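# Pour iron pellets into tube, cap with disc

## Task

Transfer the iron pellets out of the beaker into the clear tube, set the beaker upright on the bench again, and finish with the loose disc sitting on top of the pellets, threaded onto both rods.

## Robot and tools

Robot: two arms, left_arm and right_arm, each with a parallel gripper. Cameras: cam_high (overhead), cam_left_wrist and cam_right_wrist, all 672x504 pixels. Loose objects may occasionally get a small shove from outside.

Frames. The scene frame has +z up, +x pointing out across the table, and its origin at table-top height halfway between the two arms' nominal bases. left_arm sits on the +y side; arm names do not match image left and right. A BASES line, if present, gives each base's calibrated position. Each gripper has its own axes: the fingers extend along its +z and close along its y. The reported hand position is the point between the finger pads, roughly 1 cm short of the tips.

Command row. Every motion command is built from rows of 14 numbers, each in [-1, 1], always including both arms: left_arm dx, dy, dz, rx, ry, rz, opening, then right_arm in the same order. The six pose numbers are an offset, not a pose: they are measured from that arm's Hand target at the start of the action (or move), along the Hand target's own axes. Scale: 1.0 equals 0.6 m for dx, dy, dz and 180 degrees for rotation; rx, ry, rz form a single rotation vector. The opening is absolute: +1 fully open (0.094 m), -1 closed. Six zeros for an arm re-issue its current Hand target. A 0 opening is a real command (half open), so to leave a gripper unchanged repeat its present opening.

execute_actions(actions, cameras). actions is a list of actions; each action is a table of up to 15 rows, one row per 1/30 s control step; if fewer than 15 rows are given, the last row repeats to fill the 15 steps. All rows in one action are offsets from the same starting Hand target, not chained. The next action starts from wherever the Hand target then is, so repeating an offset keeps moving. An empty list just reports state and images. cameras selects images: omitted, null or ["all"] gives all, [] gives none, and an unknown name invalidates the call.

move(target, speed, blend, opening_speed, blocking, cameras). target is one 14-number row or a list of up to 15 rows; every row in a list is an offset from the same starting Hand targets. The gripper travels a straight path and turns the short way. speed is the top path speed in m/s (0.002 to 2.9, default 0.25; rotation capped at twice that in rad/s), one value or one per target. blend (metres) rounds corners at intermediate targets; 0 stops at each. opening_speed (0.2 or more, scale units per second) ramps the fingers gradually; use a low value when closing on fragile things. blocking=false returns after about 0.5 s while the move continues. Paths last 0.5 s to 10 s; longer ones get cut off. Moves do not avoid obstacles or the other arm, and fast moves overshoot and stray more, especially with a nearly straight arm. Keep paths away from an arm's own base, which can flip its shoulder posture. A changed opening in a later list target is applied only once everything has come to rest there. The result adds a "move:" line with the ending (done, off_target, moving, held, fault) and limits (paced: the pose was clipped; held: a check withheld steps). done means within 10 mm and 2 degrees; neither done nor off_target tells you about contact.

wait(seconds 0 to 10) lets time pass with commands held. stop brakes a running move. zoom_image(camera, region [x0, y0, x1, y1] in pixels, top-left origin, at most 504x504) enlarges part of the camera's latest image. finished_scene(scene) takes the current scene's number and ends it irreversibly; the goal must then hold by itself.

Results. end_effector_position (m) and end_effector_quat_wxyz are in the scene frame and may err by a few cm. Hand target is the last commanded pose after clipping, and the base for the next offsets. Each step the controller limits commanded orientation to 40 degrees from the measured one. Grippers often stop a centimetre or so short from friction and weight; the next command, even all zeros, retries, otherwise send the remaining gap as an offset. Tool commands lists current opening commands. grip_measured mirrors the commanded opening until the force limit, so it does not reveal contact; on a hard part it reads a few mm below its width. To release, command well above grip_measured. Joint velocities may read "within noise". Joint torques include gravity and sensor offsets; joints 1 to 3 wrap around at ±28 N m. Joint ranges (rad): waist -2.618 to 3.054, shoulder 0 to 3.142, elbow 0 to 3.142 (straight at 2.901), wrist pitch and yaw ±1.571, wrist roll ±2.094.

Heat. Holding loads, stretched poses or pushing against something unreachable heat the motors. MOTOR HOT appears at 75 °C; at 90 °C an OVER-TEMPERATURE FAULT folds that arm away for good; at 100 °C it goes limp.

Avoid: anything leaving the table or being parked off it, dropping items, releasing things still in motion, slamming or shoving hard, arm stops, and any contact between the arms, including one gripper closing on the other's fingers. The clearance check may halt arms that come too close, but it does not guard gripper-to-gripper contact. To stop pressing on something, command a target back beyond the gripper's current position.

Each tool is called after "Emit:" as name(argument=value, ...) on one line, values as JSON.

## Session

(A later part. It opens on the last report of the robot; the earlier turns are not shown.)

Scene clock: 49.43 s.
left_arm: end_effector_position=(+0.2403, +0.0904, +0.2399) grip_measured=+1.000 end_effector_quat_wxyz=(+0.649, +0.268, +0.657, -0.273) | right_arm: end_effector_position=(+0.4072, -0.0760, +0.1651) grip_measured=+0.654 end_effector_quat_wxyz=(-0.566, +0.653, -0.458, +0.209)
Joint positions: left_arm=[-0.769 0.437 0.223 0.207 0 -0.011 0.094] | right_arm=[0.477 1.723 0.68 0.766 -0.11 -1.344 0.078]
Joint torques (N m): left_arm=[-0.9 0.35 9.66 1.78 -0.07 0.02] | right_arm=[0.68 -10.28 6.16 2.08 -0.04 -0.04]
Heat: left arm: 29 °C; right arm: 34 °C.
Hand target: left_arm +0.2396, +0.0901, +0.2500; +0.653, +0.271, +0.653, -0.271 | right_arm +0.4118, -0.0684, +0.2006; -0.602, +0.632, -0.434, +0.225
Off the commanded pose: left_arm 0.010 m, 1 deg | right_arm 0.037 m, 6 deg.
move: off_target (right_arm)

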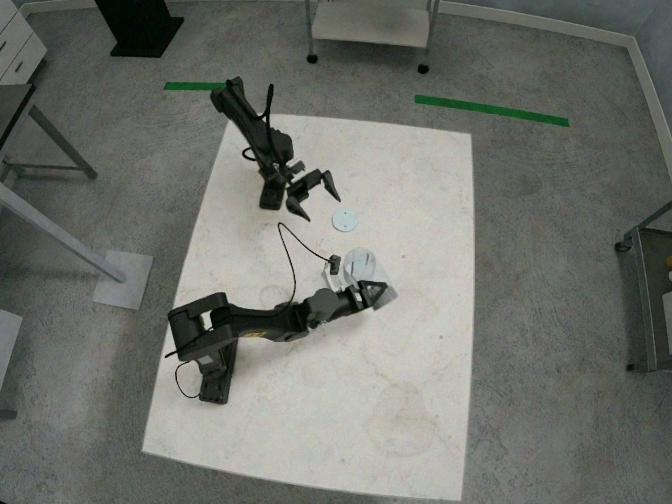

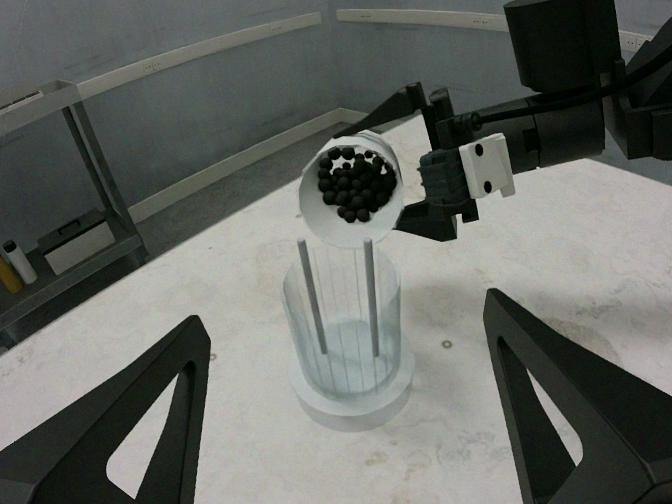

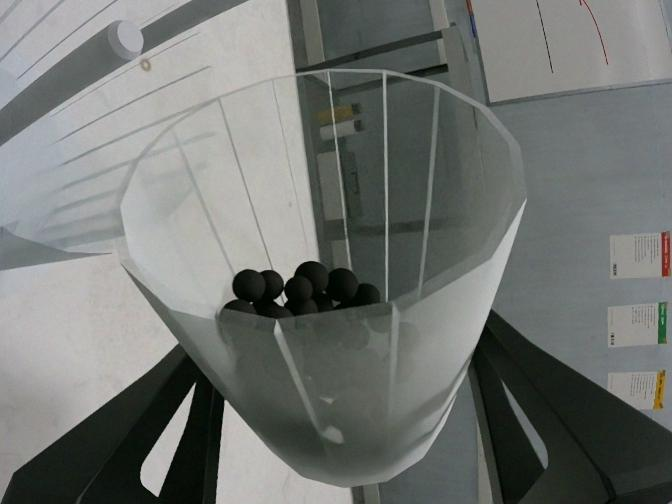

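Emit:
move(target=[0,0,0,0,0,0,1,-0.017,-0.0233,0.0122,0,0,-0.0917,0.4], speed=0.05)

Emit:
zoom_image(camera="cam_left_wrist", region=[220, 80, 500, 360])

Emit:
zoom_image(camera="cam_high", region=[310, 220, 430, 340])

Scene clock: 54.03 s.
left_arm: end_effector_position=(+0.2403, +0.0904, +0.2399) grip_measured=+1.000 end_effector_quat_wxyz=(+0.649, +0.268, +0.657, -0.273) | right_arm: end_effector_position=(+0.4107, -0.0655, +0.1749) grip_measured=+0.654 end_effector_quat_wxyz=(-0.535, +0.708, -0.362, +0.287)
Joint positions: left_arm=[-0.769 0.437 0.223 0.207 0 -0.011 0.094] | right_arm=[0.5 1.723 0.723 0.732 -0.09 -1.614 0.078]
Joint torques (N m): left_arm=[-0.81 0.39 9.59 1.77 -0.06 0.07] | right_arm=[0.65 -11.66 8.01 1.72 0.07 -0.06]
Heat: left arm: 29 °C; right arm: 34 °C.
Hand target: left_arm +0.2396, +0.0901, +0.2500; +0.653, +0.271, +0.653, -0.271 | right_arm +0.4163, -0.0573, +0.2151; -0.564, +0.687, -0.339, +0.309
Off the commanded pose: left_arm 0.010 m, 1 deg | right_arm 0.041 m, 5 deg.
move: off_target (right_arm)

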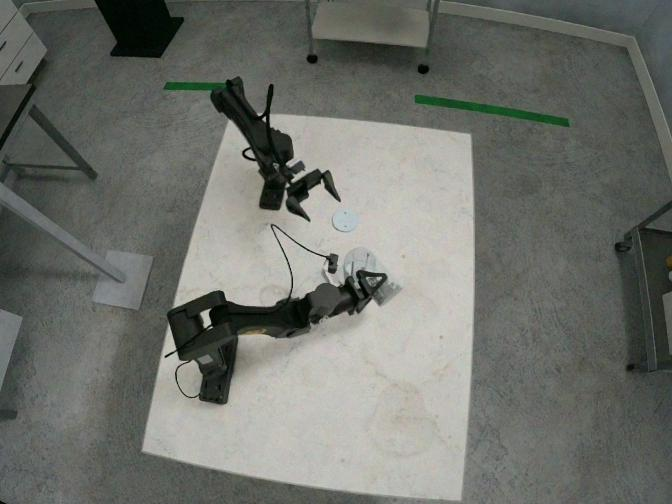

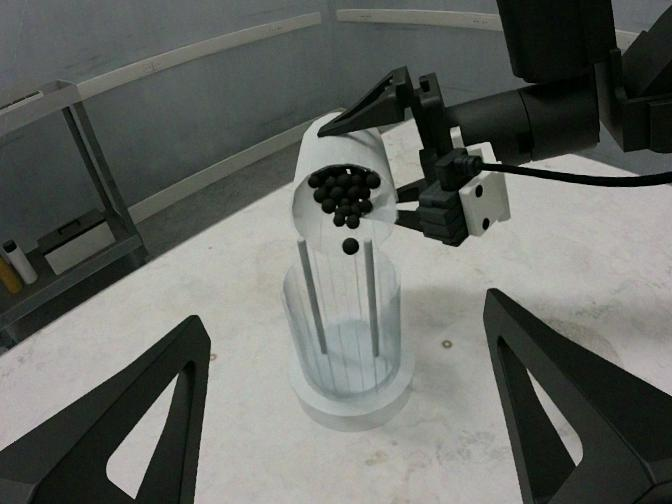

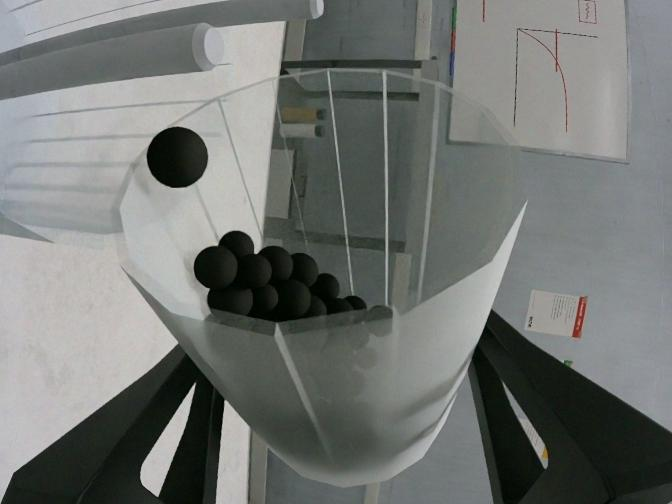

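Scaled by 1.800 from the camera's 672x504 image, which has a finer 960x720 frame.

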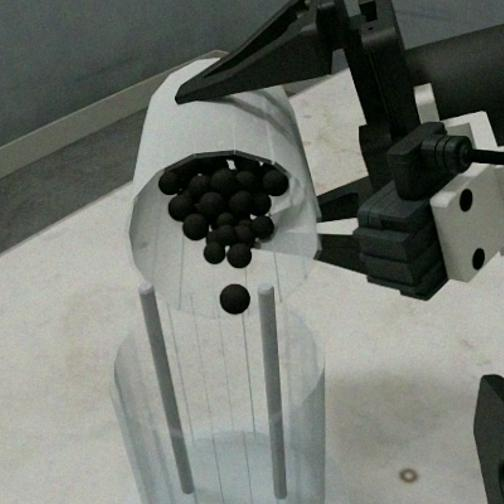

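Scaled by 4.200.

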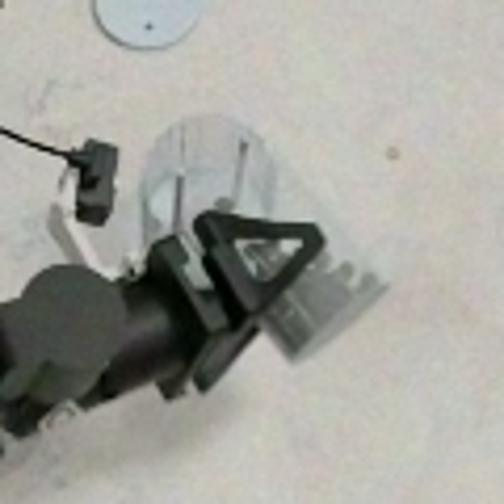

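Emit:
move(target=[0,0,0,0,0,0,1,-0.008,-0.0217,0.0012,0,0,-0.05,0.4], speed=0.04)

Emit:
zoom_image(camera="cam_left_wrist", region=[220, 80, 500, 360])

Scene clock: 58.77 s.
left_arm: end_effector_position=(+0.2403, +0.0904, +0.2399) grip_measured=+1.000 end_effector_quat_wxyz=(+0.649, +0.268, +0.657, -0.273) | right_arm: end_effector_position=(+0.4109, -0.0570, +0.1866) grip_measured=+0.654 end_effector_quat_wxyz=(-0.508, +0.737, -0.297, +0.333)
Joint positions: left_arm=[-0.769 0.437 0.223 0.207 0 -0.011 0.094] | right_arm=[0.523 1.703 0.76 0.677 -0.068 -1.786 0.078]
Joint torques (N m): left_arm=[-0.73 0.31 9.69 1.75 -0.05 0.09] | right_arm=[0.64 -12.01 7.75 1.71 0.01 0.02]
Heat: left arm: 29 °C; right arm: 34 °C.
Hand target: left_arm +0.2396, +0.0901, +0.2500; +0.653, +0.271, +0.653, -0.271 | right_arm +0.4156, -0.0512, +0.2276; -0.538, +0.712, -0.284, +0.352
Off the commanded pose: left_arm 0.010 m, 1 deg | right_arm 0.042 m, 5 deg.
move: off_target (right_arm)

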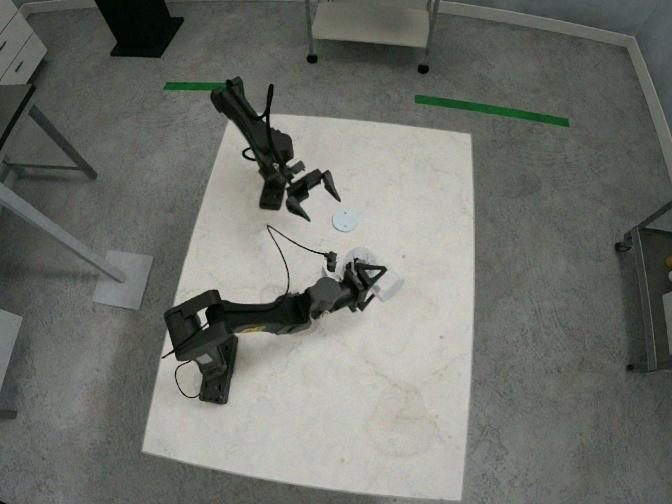

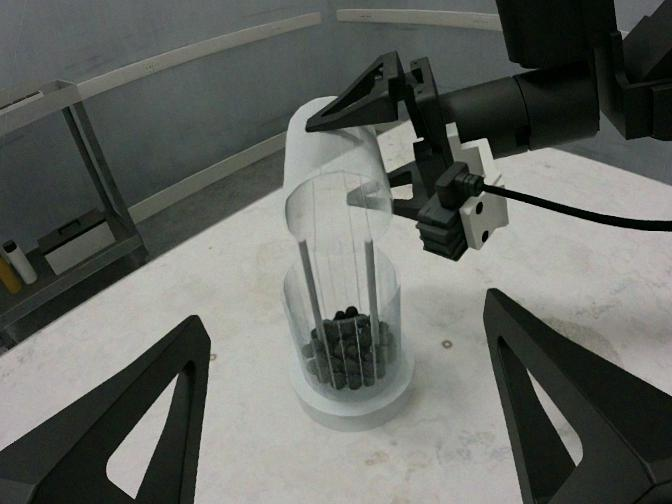

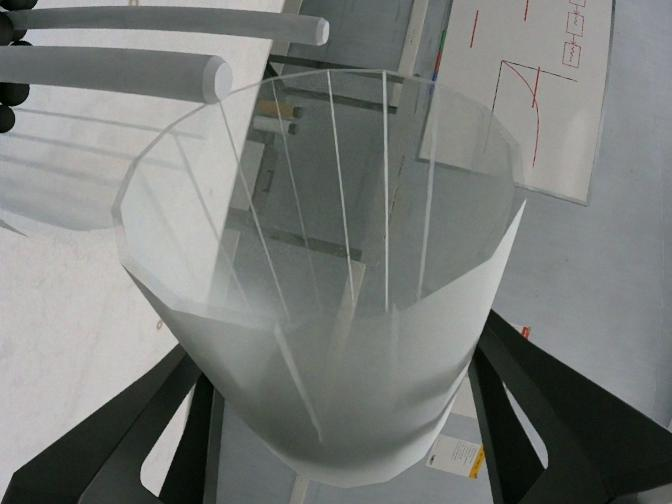

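Scaled by 1.800 from the camera's 672x504 image, which has a finer 960x720 frame.

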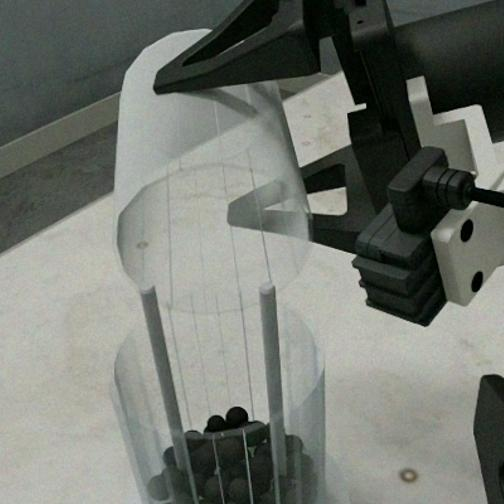

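Emit:
move(target=[[0,0,0,0,0,0,1,0.0915,-0.0315,-0.0093,0,0,0,0.4],[0,0,0,0,0,0,1,0.1862,0.195,0.0652,0.1011,0.0734,0.5716,0.4]], speed=[0.1,0.2], blend=0.02)

Emit:
zoom_image(camera="cam_left_wrist", region=[270, 80, 470, 280])

Scene clock: 66.30 s.
left_arm: end_effector_position=(+0.2403, +0.0904, +0.2399) grip_measured=+1.000 end_effector_quat_wxyz=(+0.649, +0.268, +0.657, -0.273) | right_arm: end_effector_position=(+0.4993, -0.1470, +0.1118) grip_measured=+0.654 end_effector_quat_wxyz=(+0.640, -0.117, +0.754, +0.086)
Joint positions: left_arm=[-0.769 0.437 0.223 0.207 0 -0.011 0.094] | right_arm=[0.331 2.145 0.829 1.149 0.056 -0.01 0.078]
Joint torques (N m): left_arm=[-0.76 0.43 9.95 1.81 -0.01 0.07] | right_arm=[-0.58 -8.59 5.87 2.25 0.05 0.18]
Heat: left arm: 30 °C; right arm: 33 °C.
Hand target: left_arm +0.2396, +0.0901, +0.2500; +0.653, +0.271, +0.653, -0.271 | right_arm +0.5102, -0.1470, +0.1297; +0.669, -0.102, +0.730, +0.094
Off the commanded pose: left_arm 0.010 m, 1 deg | right_arm 0.021 m, 5 deg.
move: off_target (right_arm)

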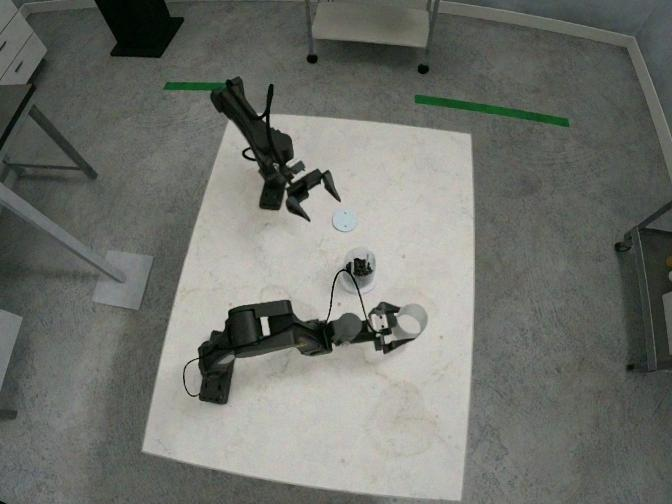

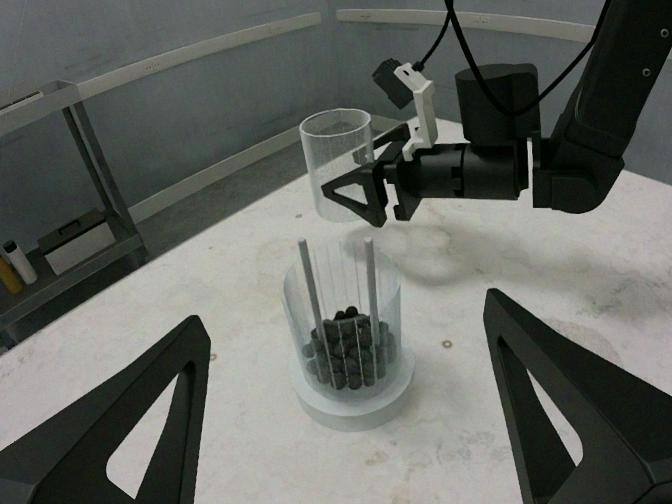

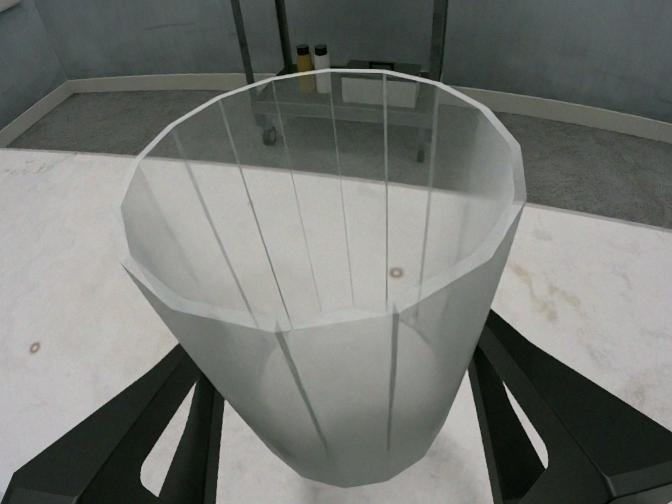

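Scaled by 2.520 from the camera's 672x504 image, which has a finer 960x720 frame.

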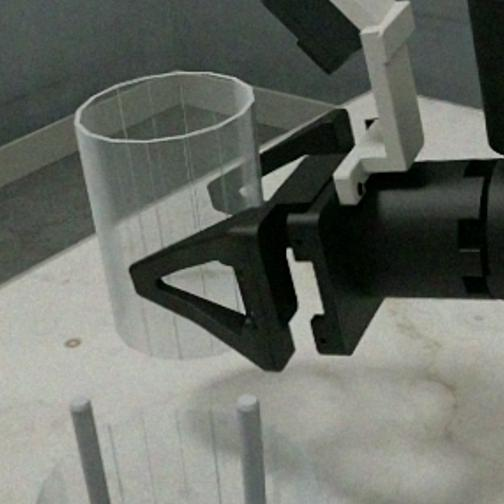

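Emit:
move(target=[0,0,0,0,0,0,1,0.0913,0,0.008,0,-0.004,0.01,0.4], speed=0.1, cameras=["cam_left_wrist"])

Emit:
zoom_image(camera="cam_left_wrist", region=[290, 90, 470, 270])

Scene clock: 68.17 s.
left_arm: end_effector_position=(+0.2403, +0.0904, +0.2399) grip_measured=+1.000 end_effector_quat_wxyz=(+0.649, +0.268, +0.657, -0.273) | right_arm: end_effector_position=(+0.5012, -0.1464, +0.0585) grip_measured=+0.654 end_effector_quat_wxyz=(+0.642, -0.105, +0.753, +0.096)
Joint positions: left_arm=[-0.769 0.437 0.223 0.207 0 -0.011 0.094] | right_arm=[0.331 2.367 0.863 1.347 0.056 0.02 0.078]
Joint torques (N m): left_arm=[-0.79 0.28 9.57 1.79 -0.07 0.09] | right_arm=[-0.58 -9.11 4.51 2.38 0.09 0.16]
Heat: left arm: 30 °C; right arm: 33 °C.
Hand target: left_arm +0.2396, +0.0901, +0.2500; +0.653, +0.271, +0.653, -0.271 | right_arm +0.5101, -0.1470, +0.0747; +0.672, -0.090, +0.728, +0.105
Off the commanded pose: left_arm 0.010 m, 1 deg | right_arm 0.019 m, 5 deg.
move: off_target (right_arm)
Images, in order (width x height): cam_left_wrist 672x504.

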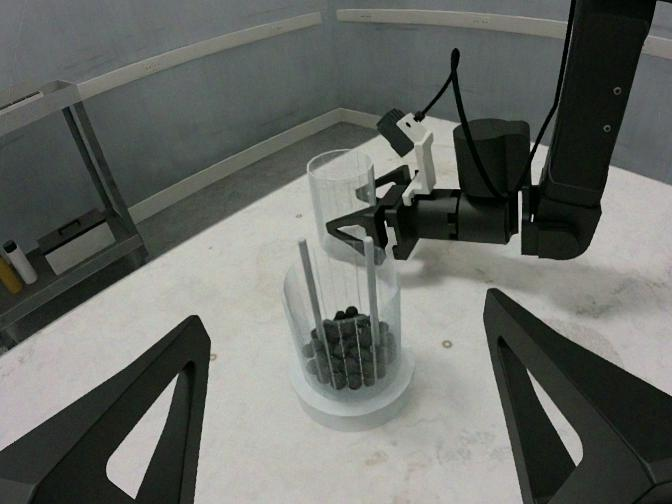

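Scaled by 2.800 from the camera's 672x504 image, which has a finer 960x720 frame.

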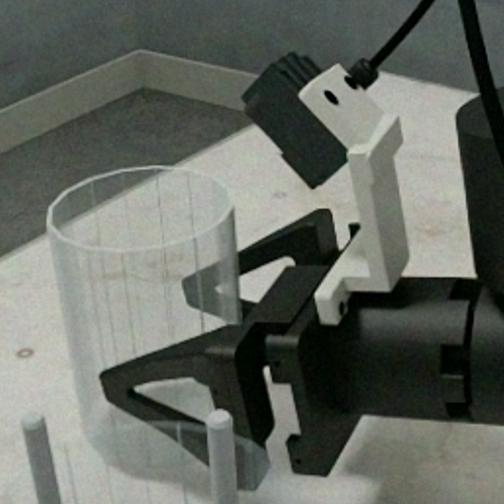

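Emit:
move(target=[0,0,0,0,0,0,1,0.0145,0,0.0013,0,0,0,0.4], speed=0.05, cameras=[])

Emit:
move(target=[0,0,0,0,0,0,1,0.0066,0,0.0006,0,0,0,0.4], speed=0.04, cameras=["cam_left_wrist"])

Emit:
zoom_image(camera="cam_left_wrist", region=[290, 90, 470, 270])

Scene clock: 69.73 s.
left_arm: end_effector_position=(+0.2403, +0.0904, +0.2399) grip_measured=+1.000 end_effector_quat_wxyz=(+0.649, +0.268, +0.657, -0.273) | right_arm: end_effector_position=(+0.5017, -0.1465, +0.0495) grip_measured=+0.654 end_effector_quat_wxyz=(+0.642, -0.104, +0.754, +0.096)
Joint positions: left_arm=[-0.769 0.437 0.223 0.207 0 -0.011 0.094] | right_arm=[0.331 2.402 0.873 1.37 0.057 0.021 0.078]
Joint torques (N m): left_arm=[-0.62 0.2 9.73 1.77 -0.04 0.09] | right_arm=[-0.57 -9.13 4.44 2.38 0.04 0.18]
Heat: left arm: 30 °C; right arm: 33 °C.
Hand target: left_arm +0.2396, +0.0901, +0.2500; +0.653, +0.271, +0.653, -0.271 | right_arm +0.5102, -0.1467, +0.0660; +0.672, -0.090, +0.728, +0.105
Off the commanded pose: left_arm 0.010 m, 1 deg | right_arm 0.019 m, 5 deg.
move: off_target (right_arm)
No camera images: "cameras" was empty.

Scene clock: 70.73 s.
left_arm: end_effector_position=(+0.2403, +0.0904, +0.2399) grip_measured=+1.000 end_effector_quat_wxyz=(+0.649, +0.268, +0.657, -0.273) | right_arm: end_effector_position=(+0.5030, -0.1460, +0.0498) grip_measured=+0.654 end_effector_quat_wxyz=(+0.647, -0.103, +0.749, +0.097)
Joint positions: left_arm=[-0.769 0.437 0.223 0.207 0 -0.011 0.094] | right_arm=[0.331 2.416 0.881 1.39 0.057 0.021 0.078]
Joint torques (N m): left_arm=[-0.9 0.31 9.91 1.73 -0.04 0.12] | right_arm=[-0.39 -9.09 4.22 2.31 0.07 0.17]
Heat: left arm: 30 °C; right arm: 33 °C.
Hand target: left_arm +0.2396, +0.0901, +0.2500; +0.653, +0.271, +0.653, -0.271 | right_arm +0.5102, -0.1466, +0.0620; +0.672, -0.090, +0.728, +0.105
Off the commanded pose: left_arm 0.010 m, 1 deg | right_arm 0.014 m, 4 deg.
move: off_target (right_arm)
Images, in order (width x height): cam_left_wrist 672x504.

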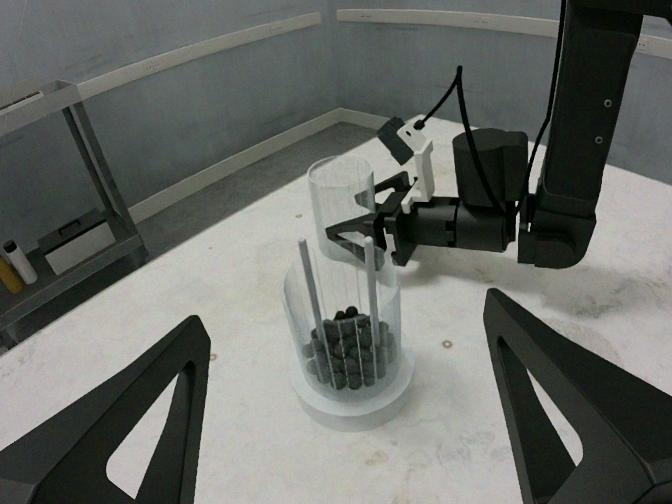

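Scaled by 2.800 from the camera's 672x504 image, which has a finer 960x720 frame.

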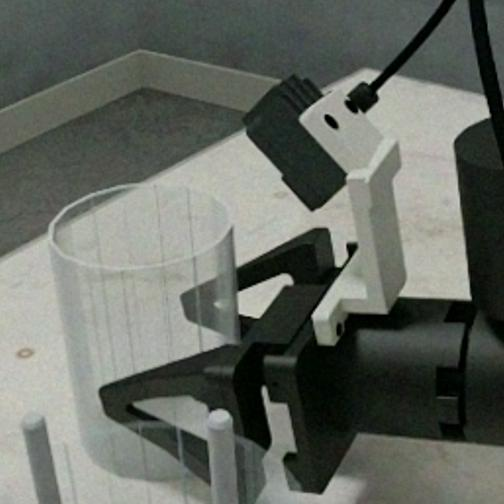

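Emit:
move(target=[0,0,0,0,0,0,1,0,0,0,0,0,0,1], speed=0.04, opening_speed=0.35, cameras=["cam_left_wrist"])

Emit:
move(target=[[0.06,0.04,-0.014,-0.06,0.06,-0.027,1,-0.0167,0,-0.1,0,0,0,1],[0.14,0.1,-0.034,-0.15,0.15,-0.066,1,-0.133,0,-0.2167,0,0,0,1],[0.23,0.1653,-0.056,-0.2454,0.2513,-0.1092,1,-0.3038,-0.0392,-0.4202,-0.1896,-0.0203,-0.017,1]], speed=[0.07,0.12,0.18], blend=0.02)

Emit:
zoom_image(camera="cam_left_wrist", region=[180, 180, 500, 440])

Emit:
zoom_image(camera="cam_right_wrist", region=[100, 100, 360, 360])

Scene clock: 75.20 s.
left_arm: end_effector_position=(+0.2403, +0.0904, +0.2399) grip_measured=+1.000 end_effector_quat_wxyz=(+0.649, +0.269, +0.657, -0.273) | right_arm: end_effector_position=(+0.5032, -0.1459, +0.0513) grip_measured=+0.998 end_effector_quat_wxyz=(+0.649, -0.103, +0.747, +0.098)
Joint positions: left_arm=[-0.769 0.437 0.223 0.207 0 -0.01 0.094] | right_arm=[0.331 2.416 0.881 1.396 0.057 0.021 0.094]
Joint torques (N m): left_arm=[-1.02 0.28 9.52 1.77 -0.04 0.07] | right_arm=[-0.39 -9.06 4.19 2.24 0.07 0.16]
Heat: left arm: 30 °C; right arm: 32 °C.
Hand target: left_arm +0.2396, +0.0901, +0.2500; +0.653, +0.271, +0.653, -0.271 | right_arm +0.5102, -0.1466, +0.0620; +0.672, -0.090, +0.728, +0.105
Off the commanded pose: left_arm 0.010 m, 1 deg | right_arm 0.013 m, 4 deg.
move: off_target (right_arm)
Images, in order (width x height): cam_left_wrist 672x504.

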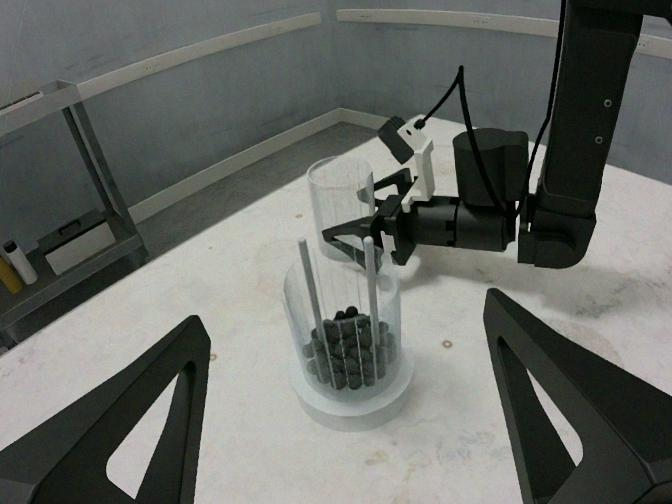

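Scene clock: 82.17 s.
left_arm: end_effector_position=(+0.2815, +0.1838, +0.1019) grip_measured=+1.000 end_effector_quat_wxyz=(+0.350, -0.001, +0.937, +0.007) | right_arm: end_effector_position=(+0.2884, -0.2386, +0.2473) grip_measured=+0.998 end_effector_quat_wxyz=(+0.630, -0.283, +0.652, +0.314)
Joint positions: left_arm=[-0.704 1.009 0.563 -0.554 -0.46 -0.586 0.094] | right_arm=[-0.341 1.111 0.289 0.793 -1.199 0.027 0.094]
Joint torques (N m): left_arm=[0.73 -1.63 8.95 1.12 -0.35 -0.21] | right_arm=[-0.49 -4.08 7.34 1.04 -0.1 -0.22]
Heat: left arm: 29 °C; right arm: 32 °C.
Hand target: left_arm +0.2860, +0.1840, +0.1120; +0.358, -0.016, +0.934, +0.006 | right_arm +0.2897, -0.2402, +0.2618; +0.641, -0.299, +0.641, +0.299
Off the commanded pose: left_arm 0.011 m, 2 deg | right_arm 0.015 m, 3 deg.
move: off_target (left_arm, right_arm)

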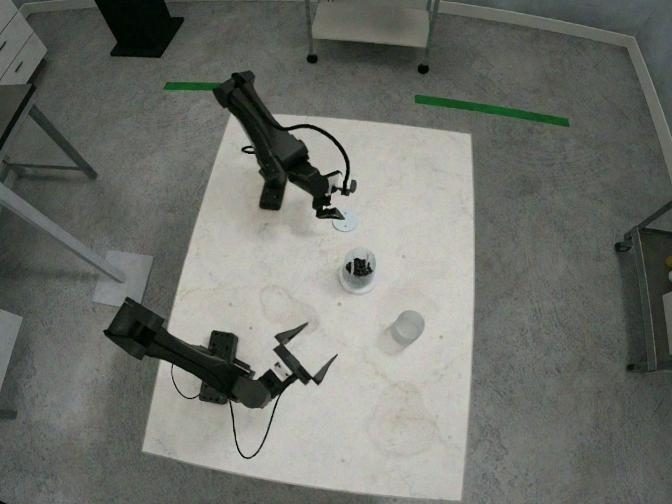

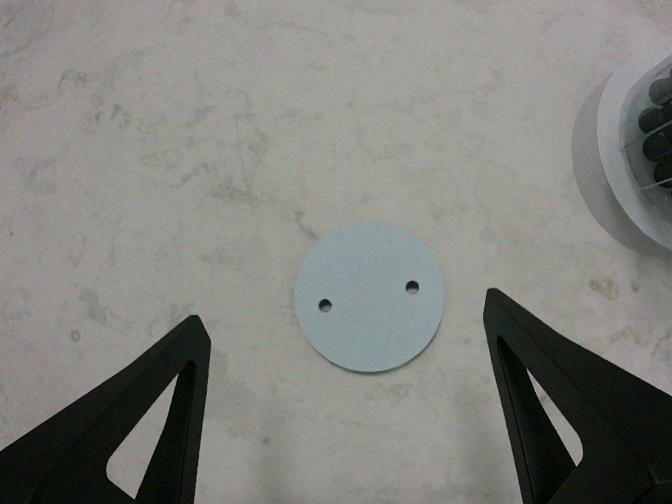

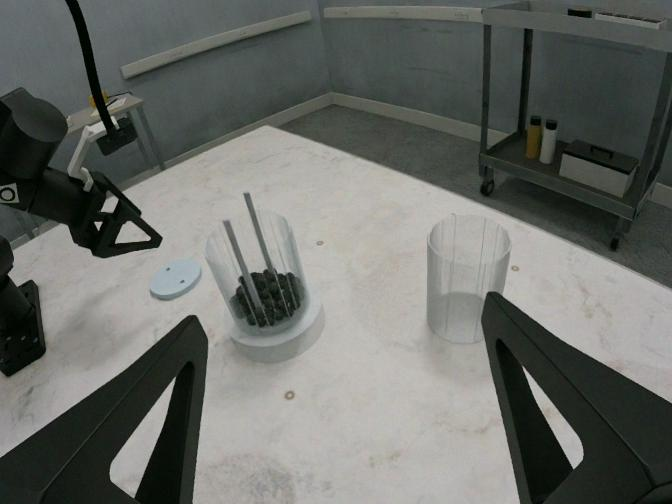

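Scaled by 1.575 from the camera's 672x504 image, which has a finer 960x720 frame.

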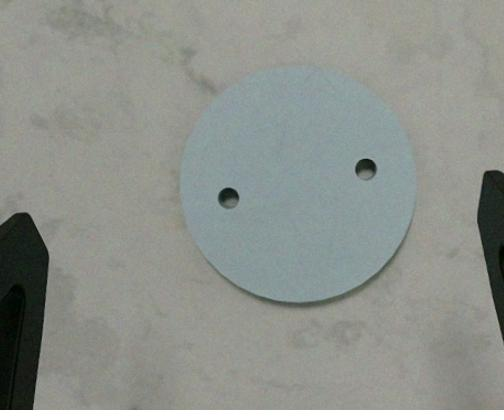

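Scaled by 1.938 from the camera's 672x504 image, which has a finer 960x720 frame.

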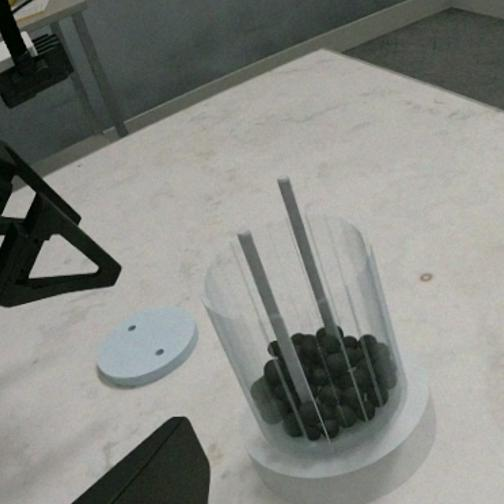

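Emit:
move(target=[0.0737,-0.0095,0.0907,0,0,0,1,0,0,0,0,0,0,1], speed=0.1, cameras=["cam_left_wrist","cam_right_wrist"])

Scene clock: 86.77 s.
left_arm: end_effector_position=(+0.2833, +0.1822, +0.0373) grip_measured=+1.000 end_effector_quat_wxyz=(+0.340, -0.004, +0.940, +0.014) | right_arm: end_effector_position=(+0.2883, -0.2386, +0.2467) grip_measured=+0.998 end_effector_quat_wxyz=(+0.629, -0.282, +0.653, +0.314)
Joint positions: left_arm=[-0.704 1.186 0.387 -0.232 -0.46 -0.6 0.094] | right_arm=[-0.341 1.111 0.289 0.789 -1.199 0.024 0.094]
Joint torques (N m): left_arm=[-0.29 -2.24 5.45 1.69 -0.44 -0.11] | right_arm=[-0.54 -4.27 7.47 1.06 -0.07 -0.17]
Heat: left arm: 29 °C; right arm: 31 °C.
Hand target: left_arm +0.2897, +0.1785, +0.0419; +0.358, -0.016, +0.934, +0.006 | right_arm +0.2897, -0.2402, +0.2618; +0.641, -0.299, +0.641, +0.299
Off the commanded pose: left_arm 0.009 m, 3 deg | right_arm 0.015 m, 3 deg.
move: off_target (left_arm, right_arm)
Images, in order (width x height): cam_left_wrist 672x504, cam_right_wrist 672x504.

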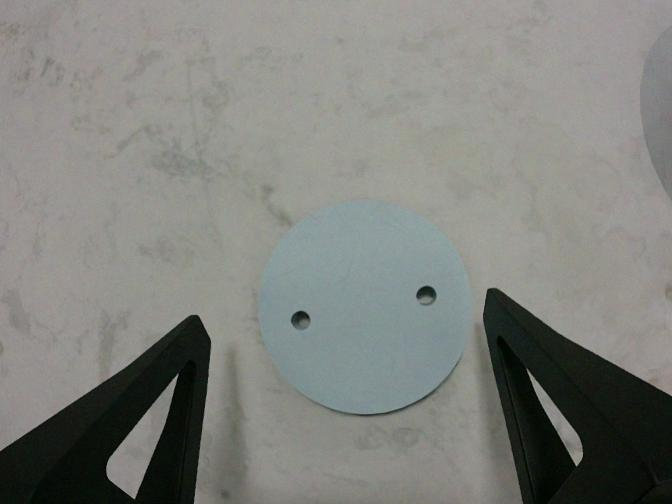

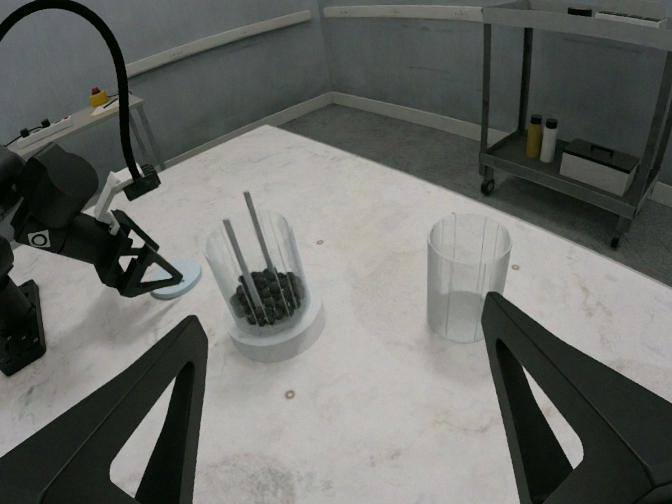

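Emit:
move(target=[0.0273,-0.0102,0.0304,0,0,0,1,0,0,0,0,0,0,1], speed=0.06, cameras=["cam_left_wrist","cam_right_wrist"])

Emit:
zoom_image(camera="cam_right_wrist", region=[80, 200, 260, 340])

Scene clock: 89.13 s.
left_arm: end_effector_position=(+0.2867, +0.1751, +0.0153) grip_measured=+1.000 end_effector_quat_wxyz=(+0.344, -0.008, +0.939, +0.010) | right_arm: end_effector_position=(+0.2883, -0.2386, +0.2467) grip_measured=+0.998 end_effector_quat_wxyz=(+0.629, -0.282, +0.653, +0.314)
Joint positions: left_arm=[-0.723 1.307 0.342 -0.062 -0.471 -0.623 0.094] | right_arm=[-0.341 1.111 0.289 0.789 -1.199 0.024 0.094]
Joint torques (N m): left_arm=[-0.9 -2.29 4.79 1.61 -0.42 -0.18] | right_arm=[-0.4 -4.42 7.42 1.07 -0.08 -0.16]
Heat: left arm: 28 °C; right arm: 31 °C.
Hand target: left_arm +0.2900, +0.1723, +0.0174; +0.358, -0.016, +0.934, +0.006 | right_arm +0.2897, -0.2402, +0.2618; +0.641, -0.299, +0.641, +0.299
Off the commanded pose: left_arm 0.005 m, 2 deg | right_arm 0.015 m, 3 deg.
move: off_target (right_arm)
Images, in order (width x height): cam_left_wrist 672x504, cam_right_wrist 672x504.

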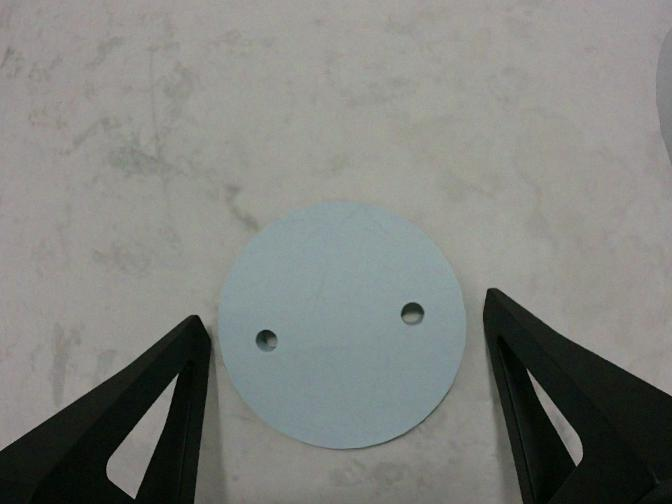

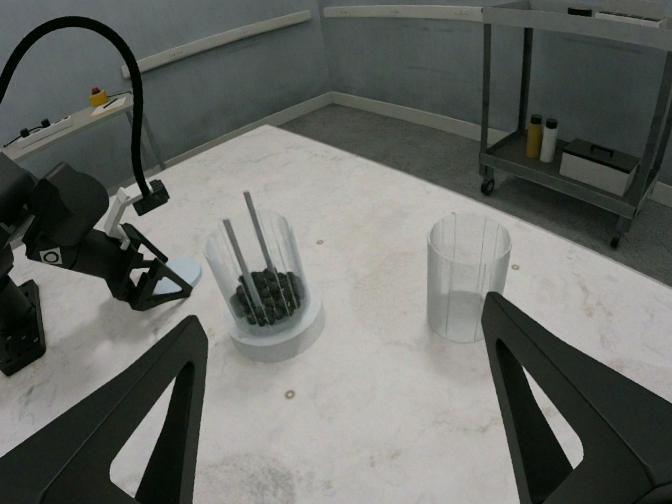

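Scaled by 2.800 from the camera's 672x504 image, which has a finer 960x720 frame.

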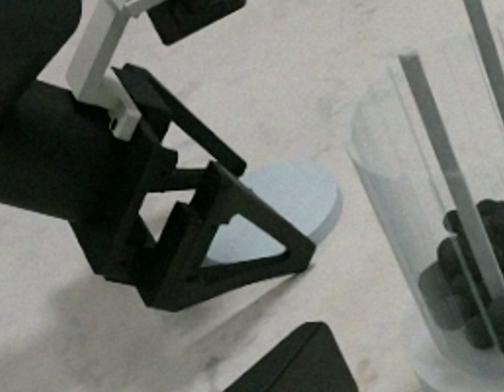

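Emit:
move(target=[0,0,0,0,0,0,0.45,0,0,0,0,0,0,1], speed=0.04, opening_speed=0.3, cameras=["cam_left_wrist","cam_right_wrist"])

Emit:
zoom_image(camera="cam_right_wrist", region=[80, 200, 260, 340])

Emit:
zoom_image(camera="cam_left_wrist", region=[200, 180, 480, 460])

Scene clock: 91.83 s.
left_arm: end_effector_position=(+0.2862, +0.1740, +0.0153) grip_measured=+0.663 end_effector_quat_wxyz=(+0.344, -0.006, +0.939, +0.009) | right_arm: end_effector_position=(+0.2883, -0.2386, +0.2467) grip_measured=+0.998 end_effector_quat_wxyz=(+0.629, -0.282, +0.653, +0.314)
Joint positions: left_arm=[-0.727 1.307 0.342 -0.062 -0.471 -0.623 0.078] | right_arm=[-0.341 1.111 0.289 0.789 -1.199 0.024 0.094]
Joint torques (N m): left_arm=[-1.21 -2.55 4.45 1.67 -0.42 -0.13] | right_arm=[-0.55 -4.29 7.43 1.09 -0.08 -0.18]
Heat: left arm: 28 °C; right arm: 31 °C.
Hand target: left_arm +0.2900, +0.1723, +0.0174; +0.358, -0.016, +0.934, +0.006 | right_arm +0.2897, -0.2402, +0.2618; +0.641, -0.299, +0.641, +0.299
Off the commanded pose: left_arm 0.005 m, 2 deg | right_arm 0.015 m, 3 deg.
move: off_target (right_arm)
Images, in order (width x height): cam_left_wrist 672x504, cam_right_wrist 672x504.

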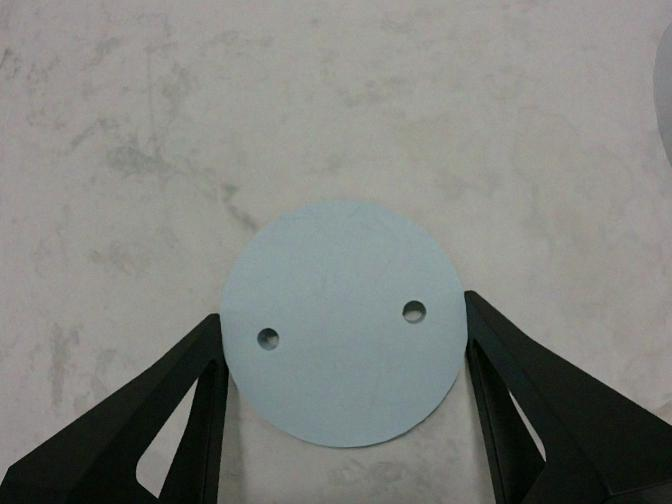

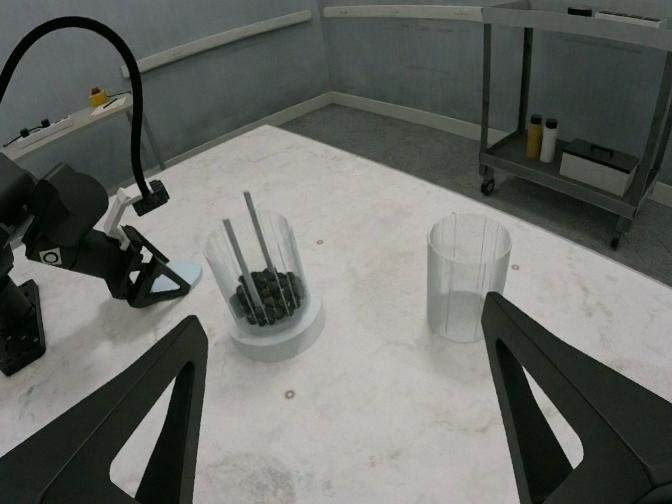

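Scaled by 2.800 from the camera's 672x504 image, which has a finer 960x720 frame.

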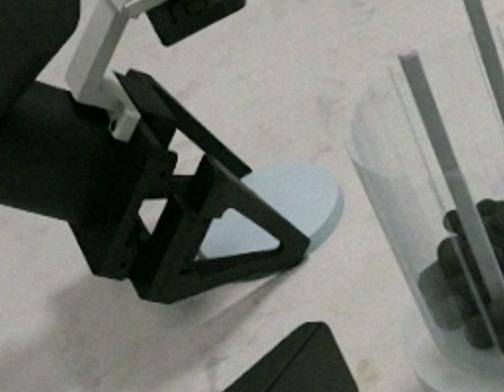

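Scaled by 1.800 from the camera's 672x504 image, which has a finer 960x720 frame.

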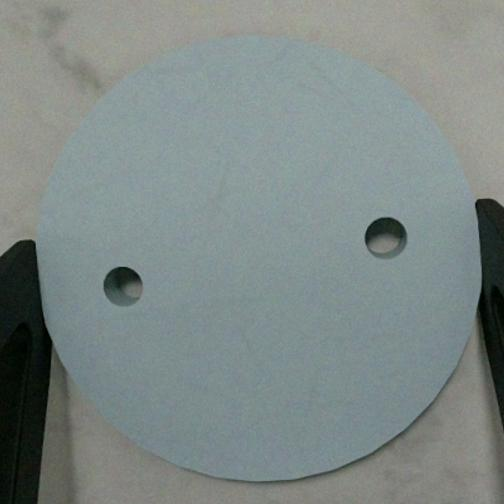

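Emit:
move(target=[[-0.1115,0,-0.1239,0,0,0,0.45,0,0,0,0,0,0,1],[-0.2267,-0.1818,-0.1988,0.2361,-0.0052,0.258,0.45,0,0,0,0,0,0,1]], speed=[0.1,0.14], blend=0.03)

Emit:
zoom_image(camera="cam_left_wrist", region=[200, 20, 500, 240])

Emit:
zoom_image(camera="cam_left_wrist", region=[200, 180, 480, 460])

Emit:
zoom_image(camera="cam_right_wrist", region=[100, 100, 360, 360])

Scene clock: 100.10 s.
left_arm: end_effector_position=(+0.3118, +0.0661, +0.1865) grip_measured=+0.662 end_effector_quat_wxyz=(+0.309, +0.466, +0.809, -0.178) | right_arm: end_effector_position=(+0.2883, -0.2386, +0.2467) grip_measured=+0.998 end_effector_quat_wxyz=(+0.629, -0.282, +0.653, +0.314)
Joint positions: left_arm=[-0.503 1.295 1.043 -0.66 0.341 0.408 0.078] | right_arm=[-0.341 1.111 0.289 0.789 -1.199 0.024 0.094]
Joint torques (N m): left_arm=[0.72 -3.9 9.55 1.33 0.44 0.08] | right_arm=[-0.53 -4.31 7.47 1.07 -0.07 -0.13]
Heat: left arm: 28 °C; right arm: 30 °C.
Hand target: left_arm +0.3150, +0.0640, +0.1970; +0.316, +0.472, +0.802, -0.186 | right_arm +0.2897, -0.2402, +0.2618; +0.641, -0.299, +0.641, +0.299
Off the commanded pose: left_arm 0.011 m, 2 deg | right_arm 0.015 m, 3 deg.
move: off_target (left_arm, right_arm)

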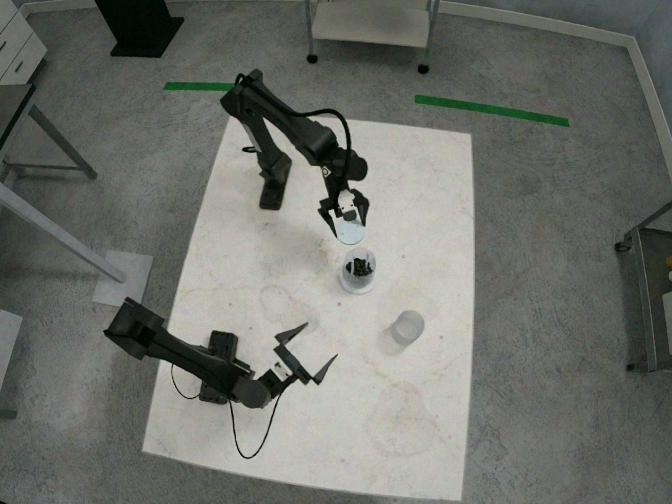

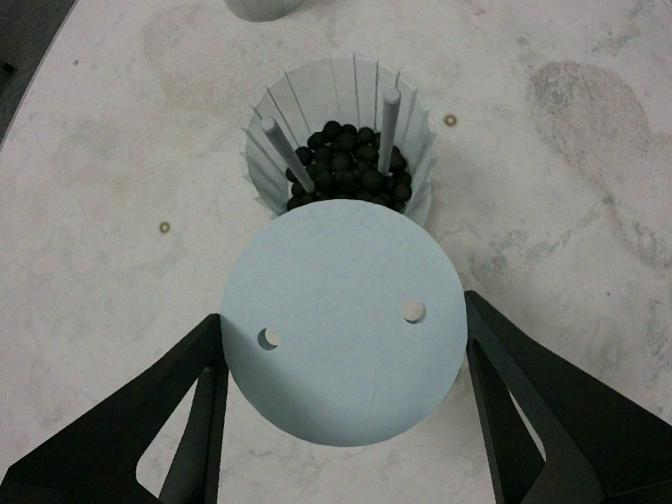

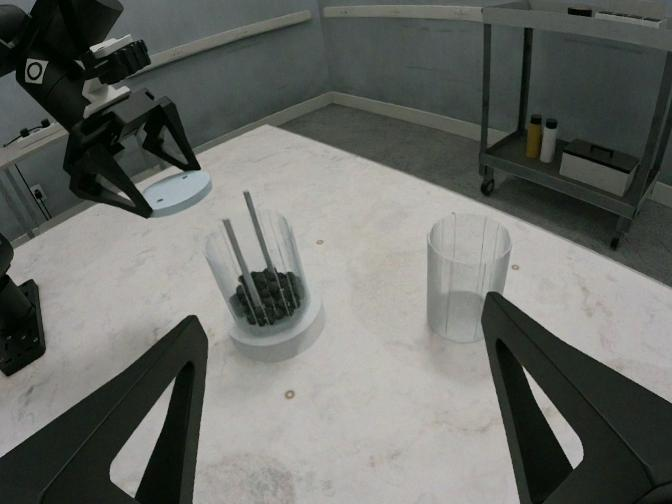

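Scaled by 1.680 from the camera's 672x504 image, which has a finer 960x720 frame.

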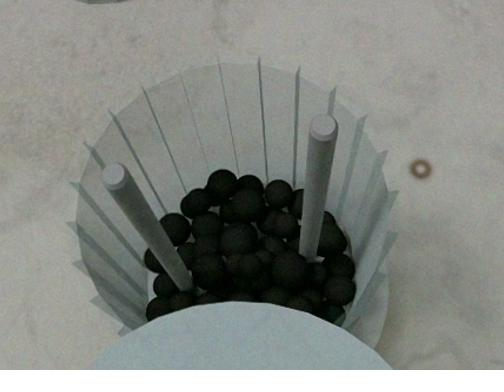

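Scaled by 1.800 from the camera's 672x504 image, which has a finer 960x720 frame.

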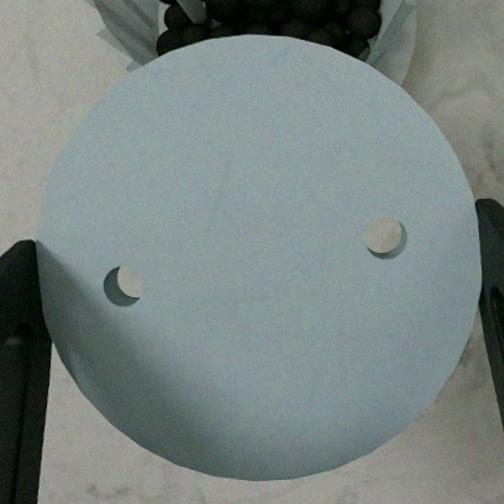

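Scaled by 1.938 from the camera's 672x504 image, which has a finer 960x720 frame.

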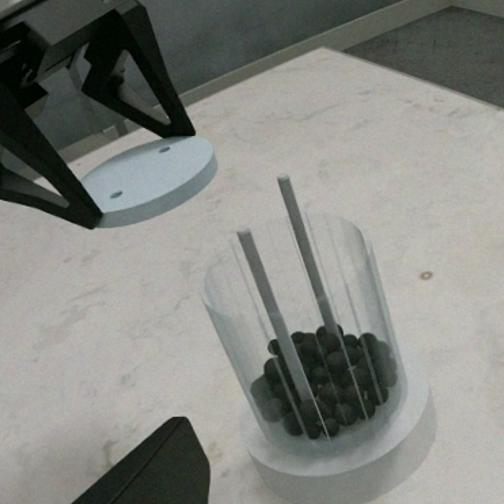

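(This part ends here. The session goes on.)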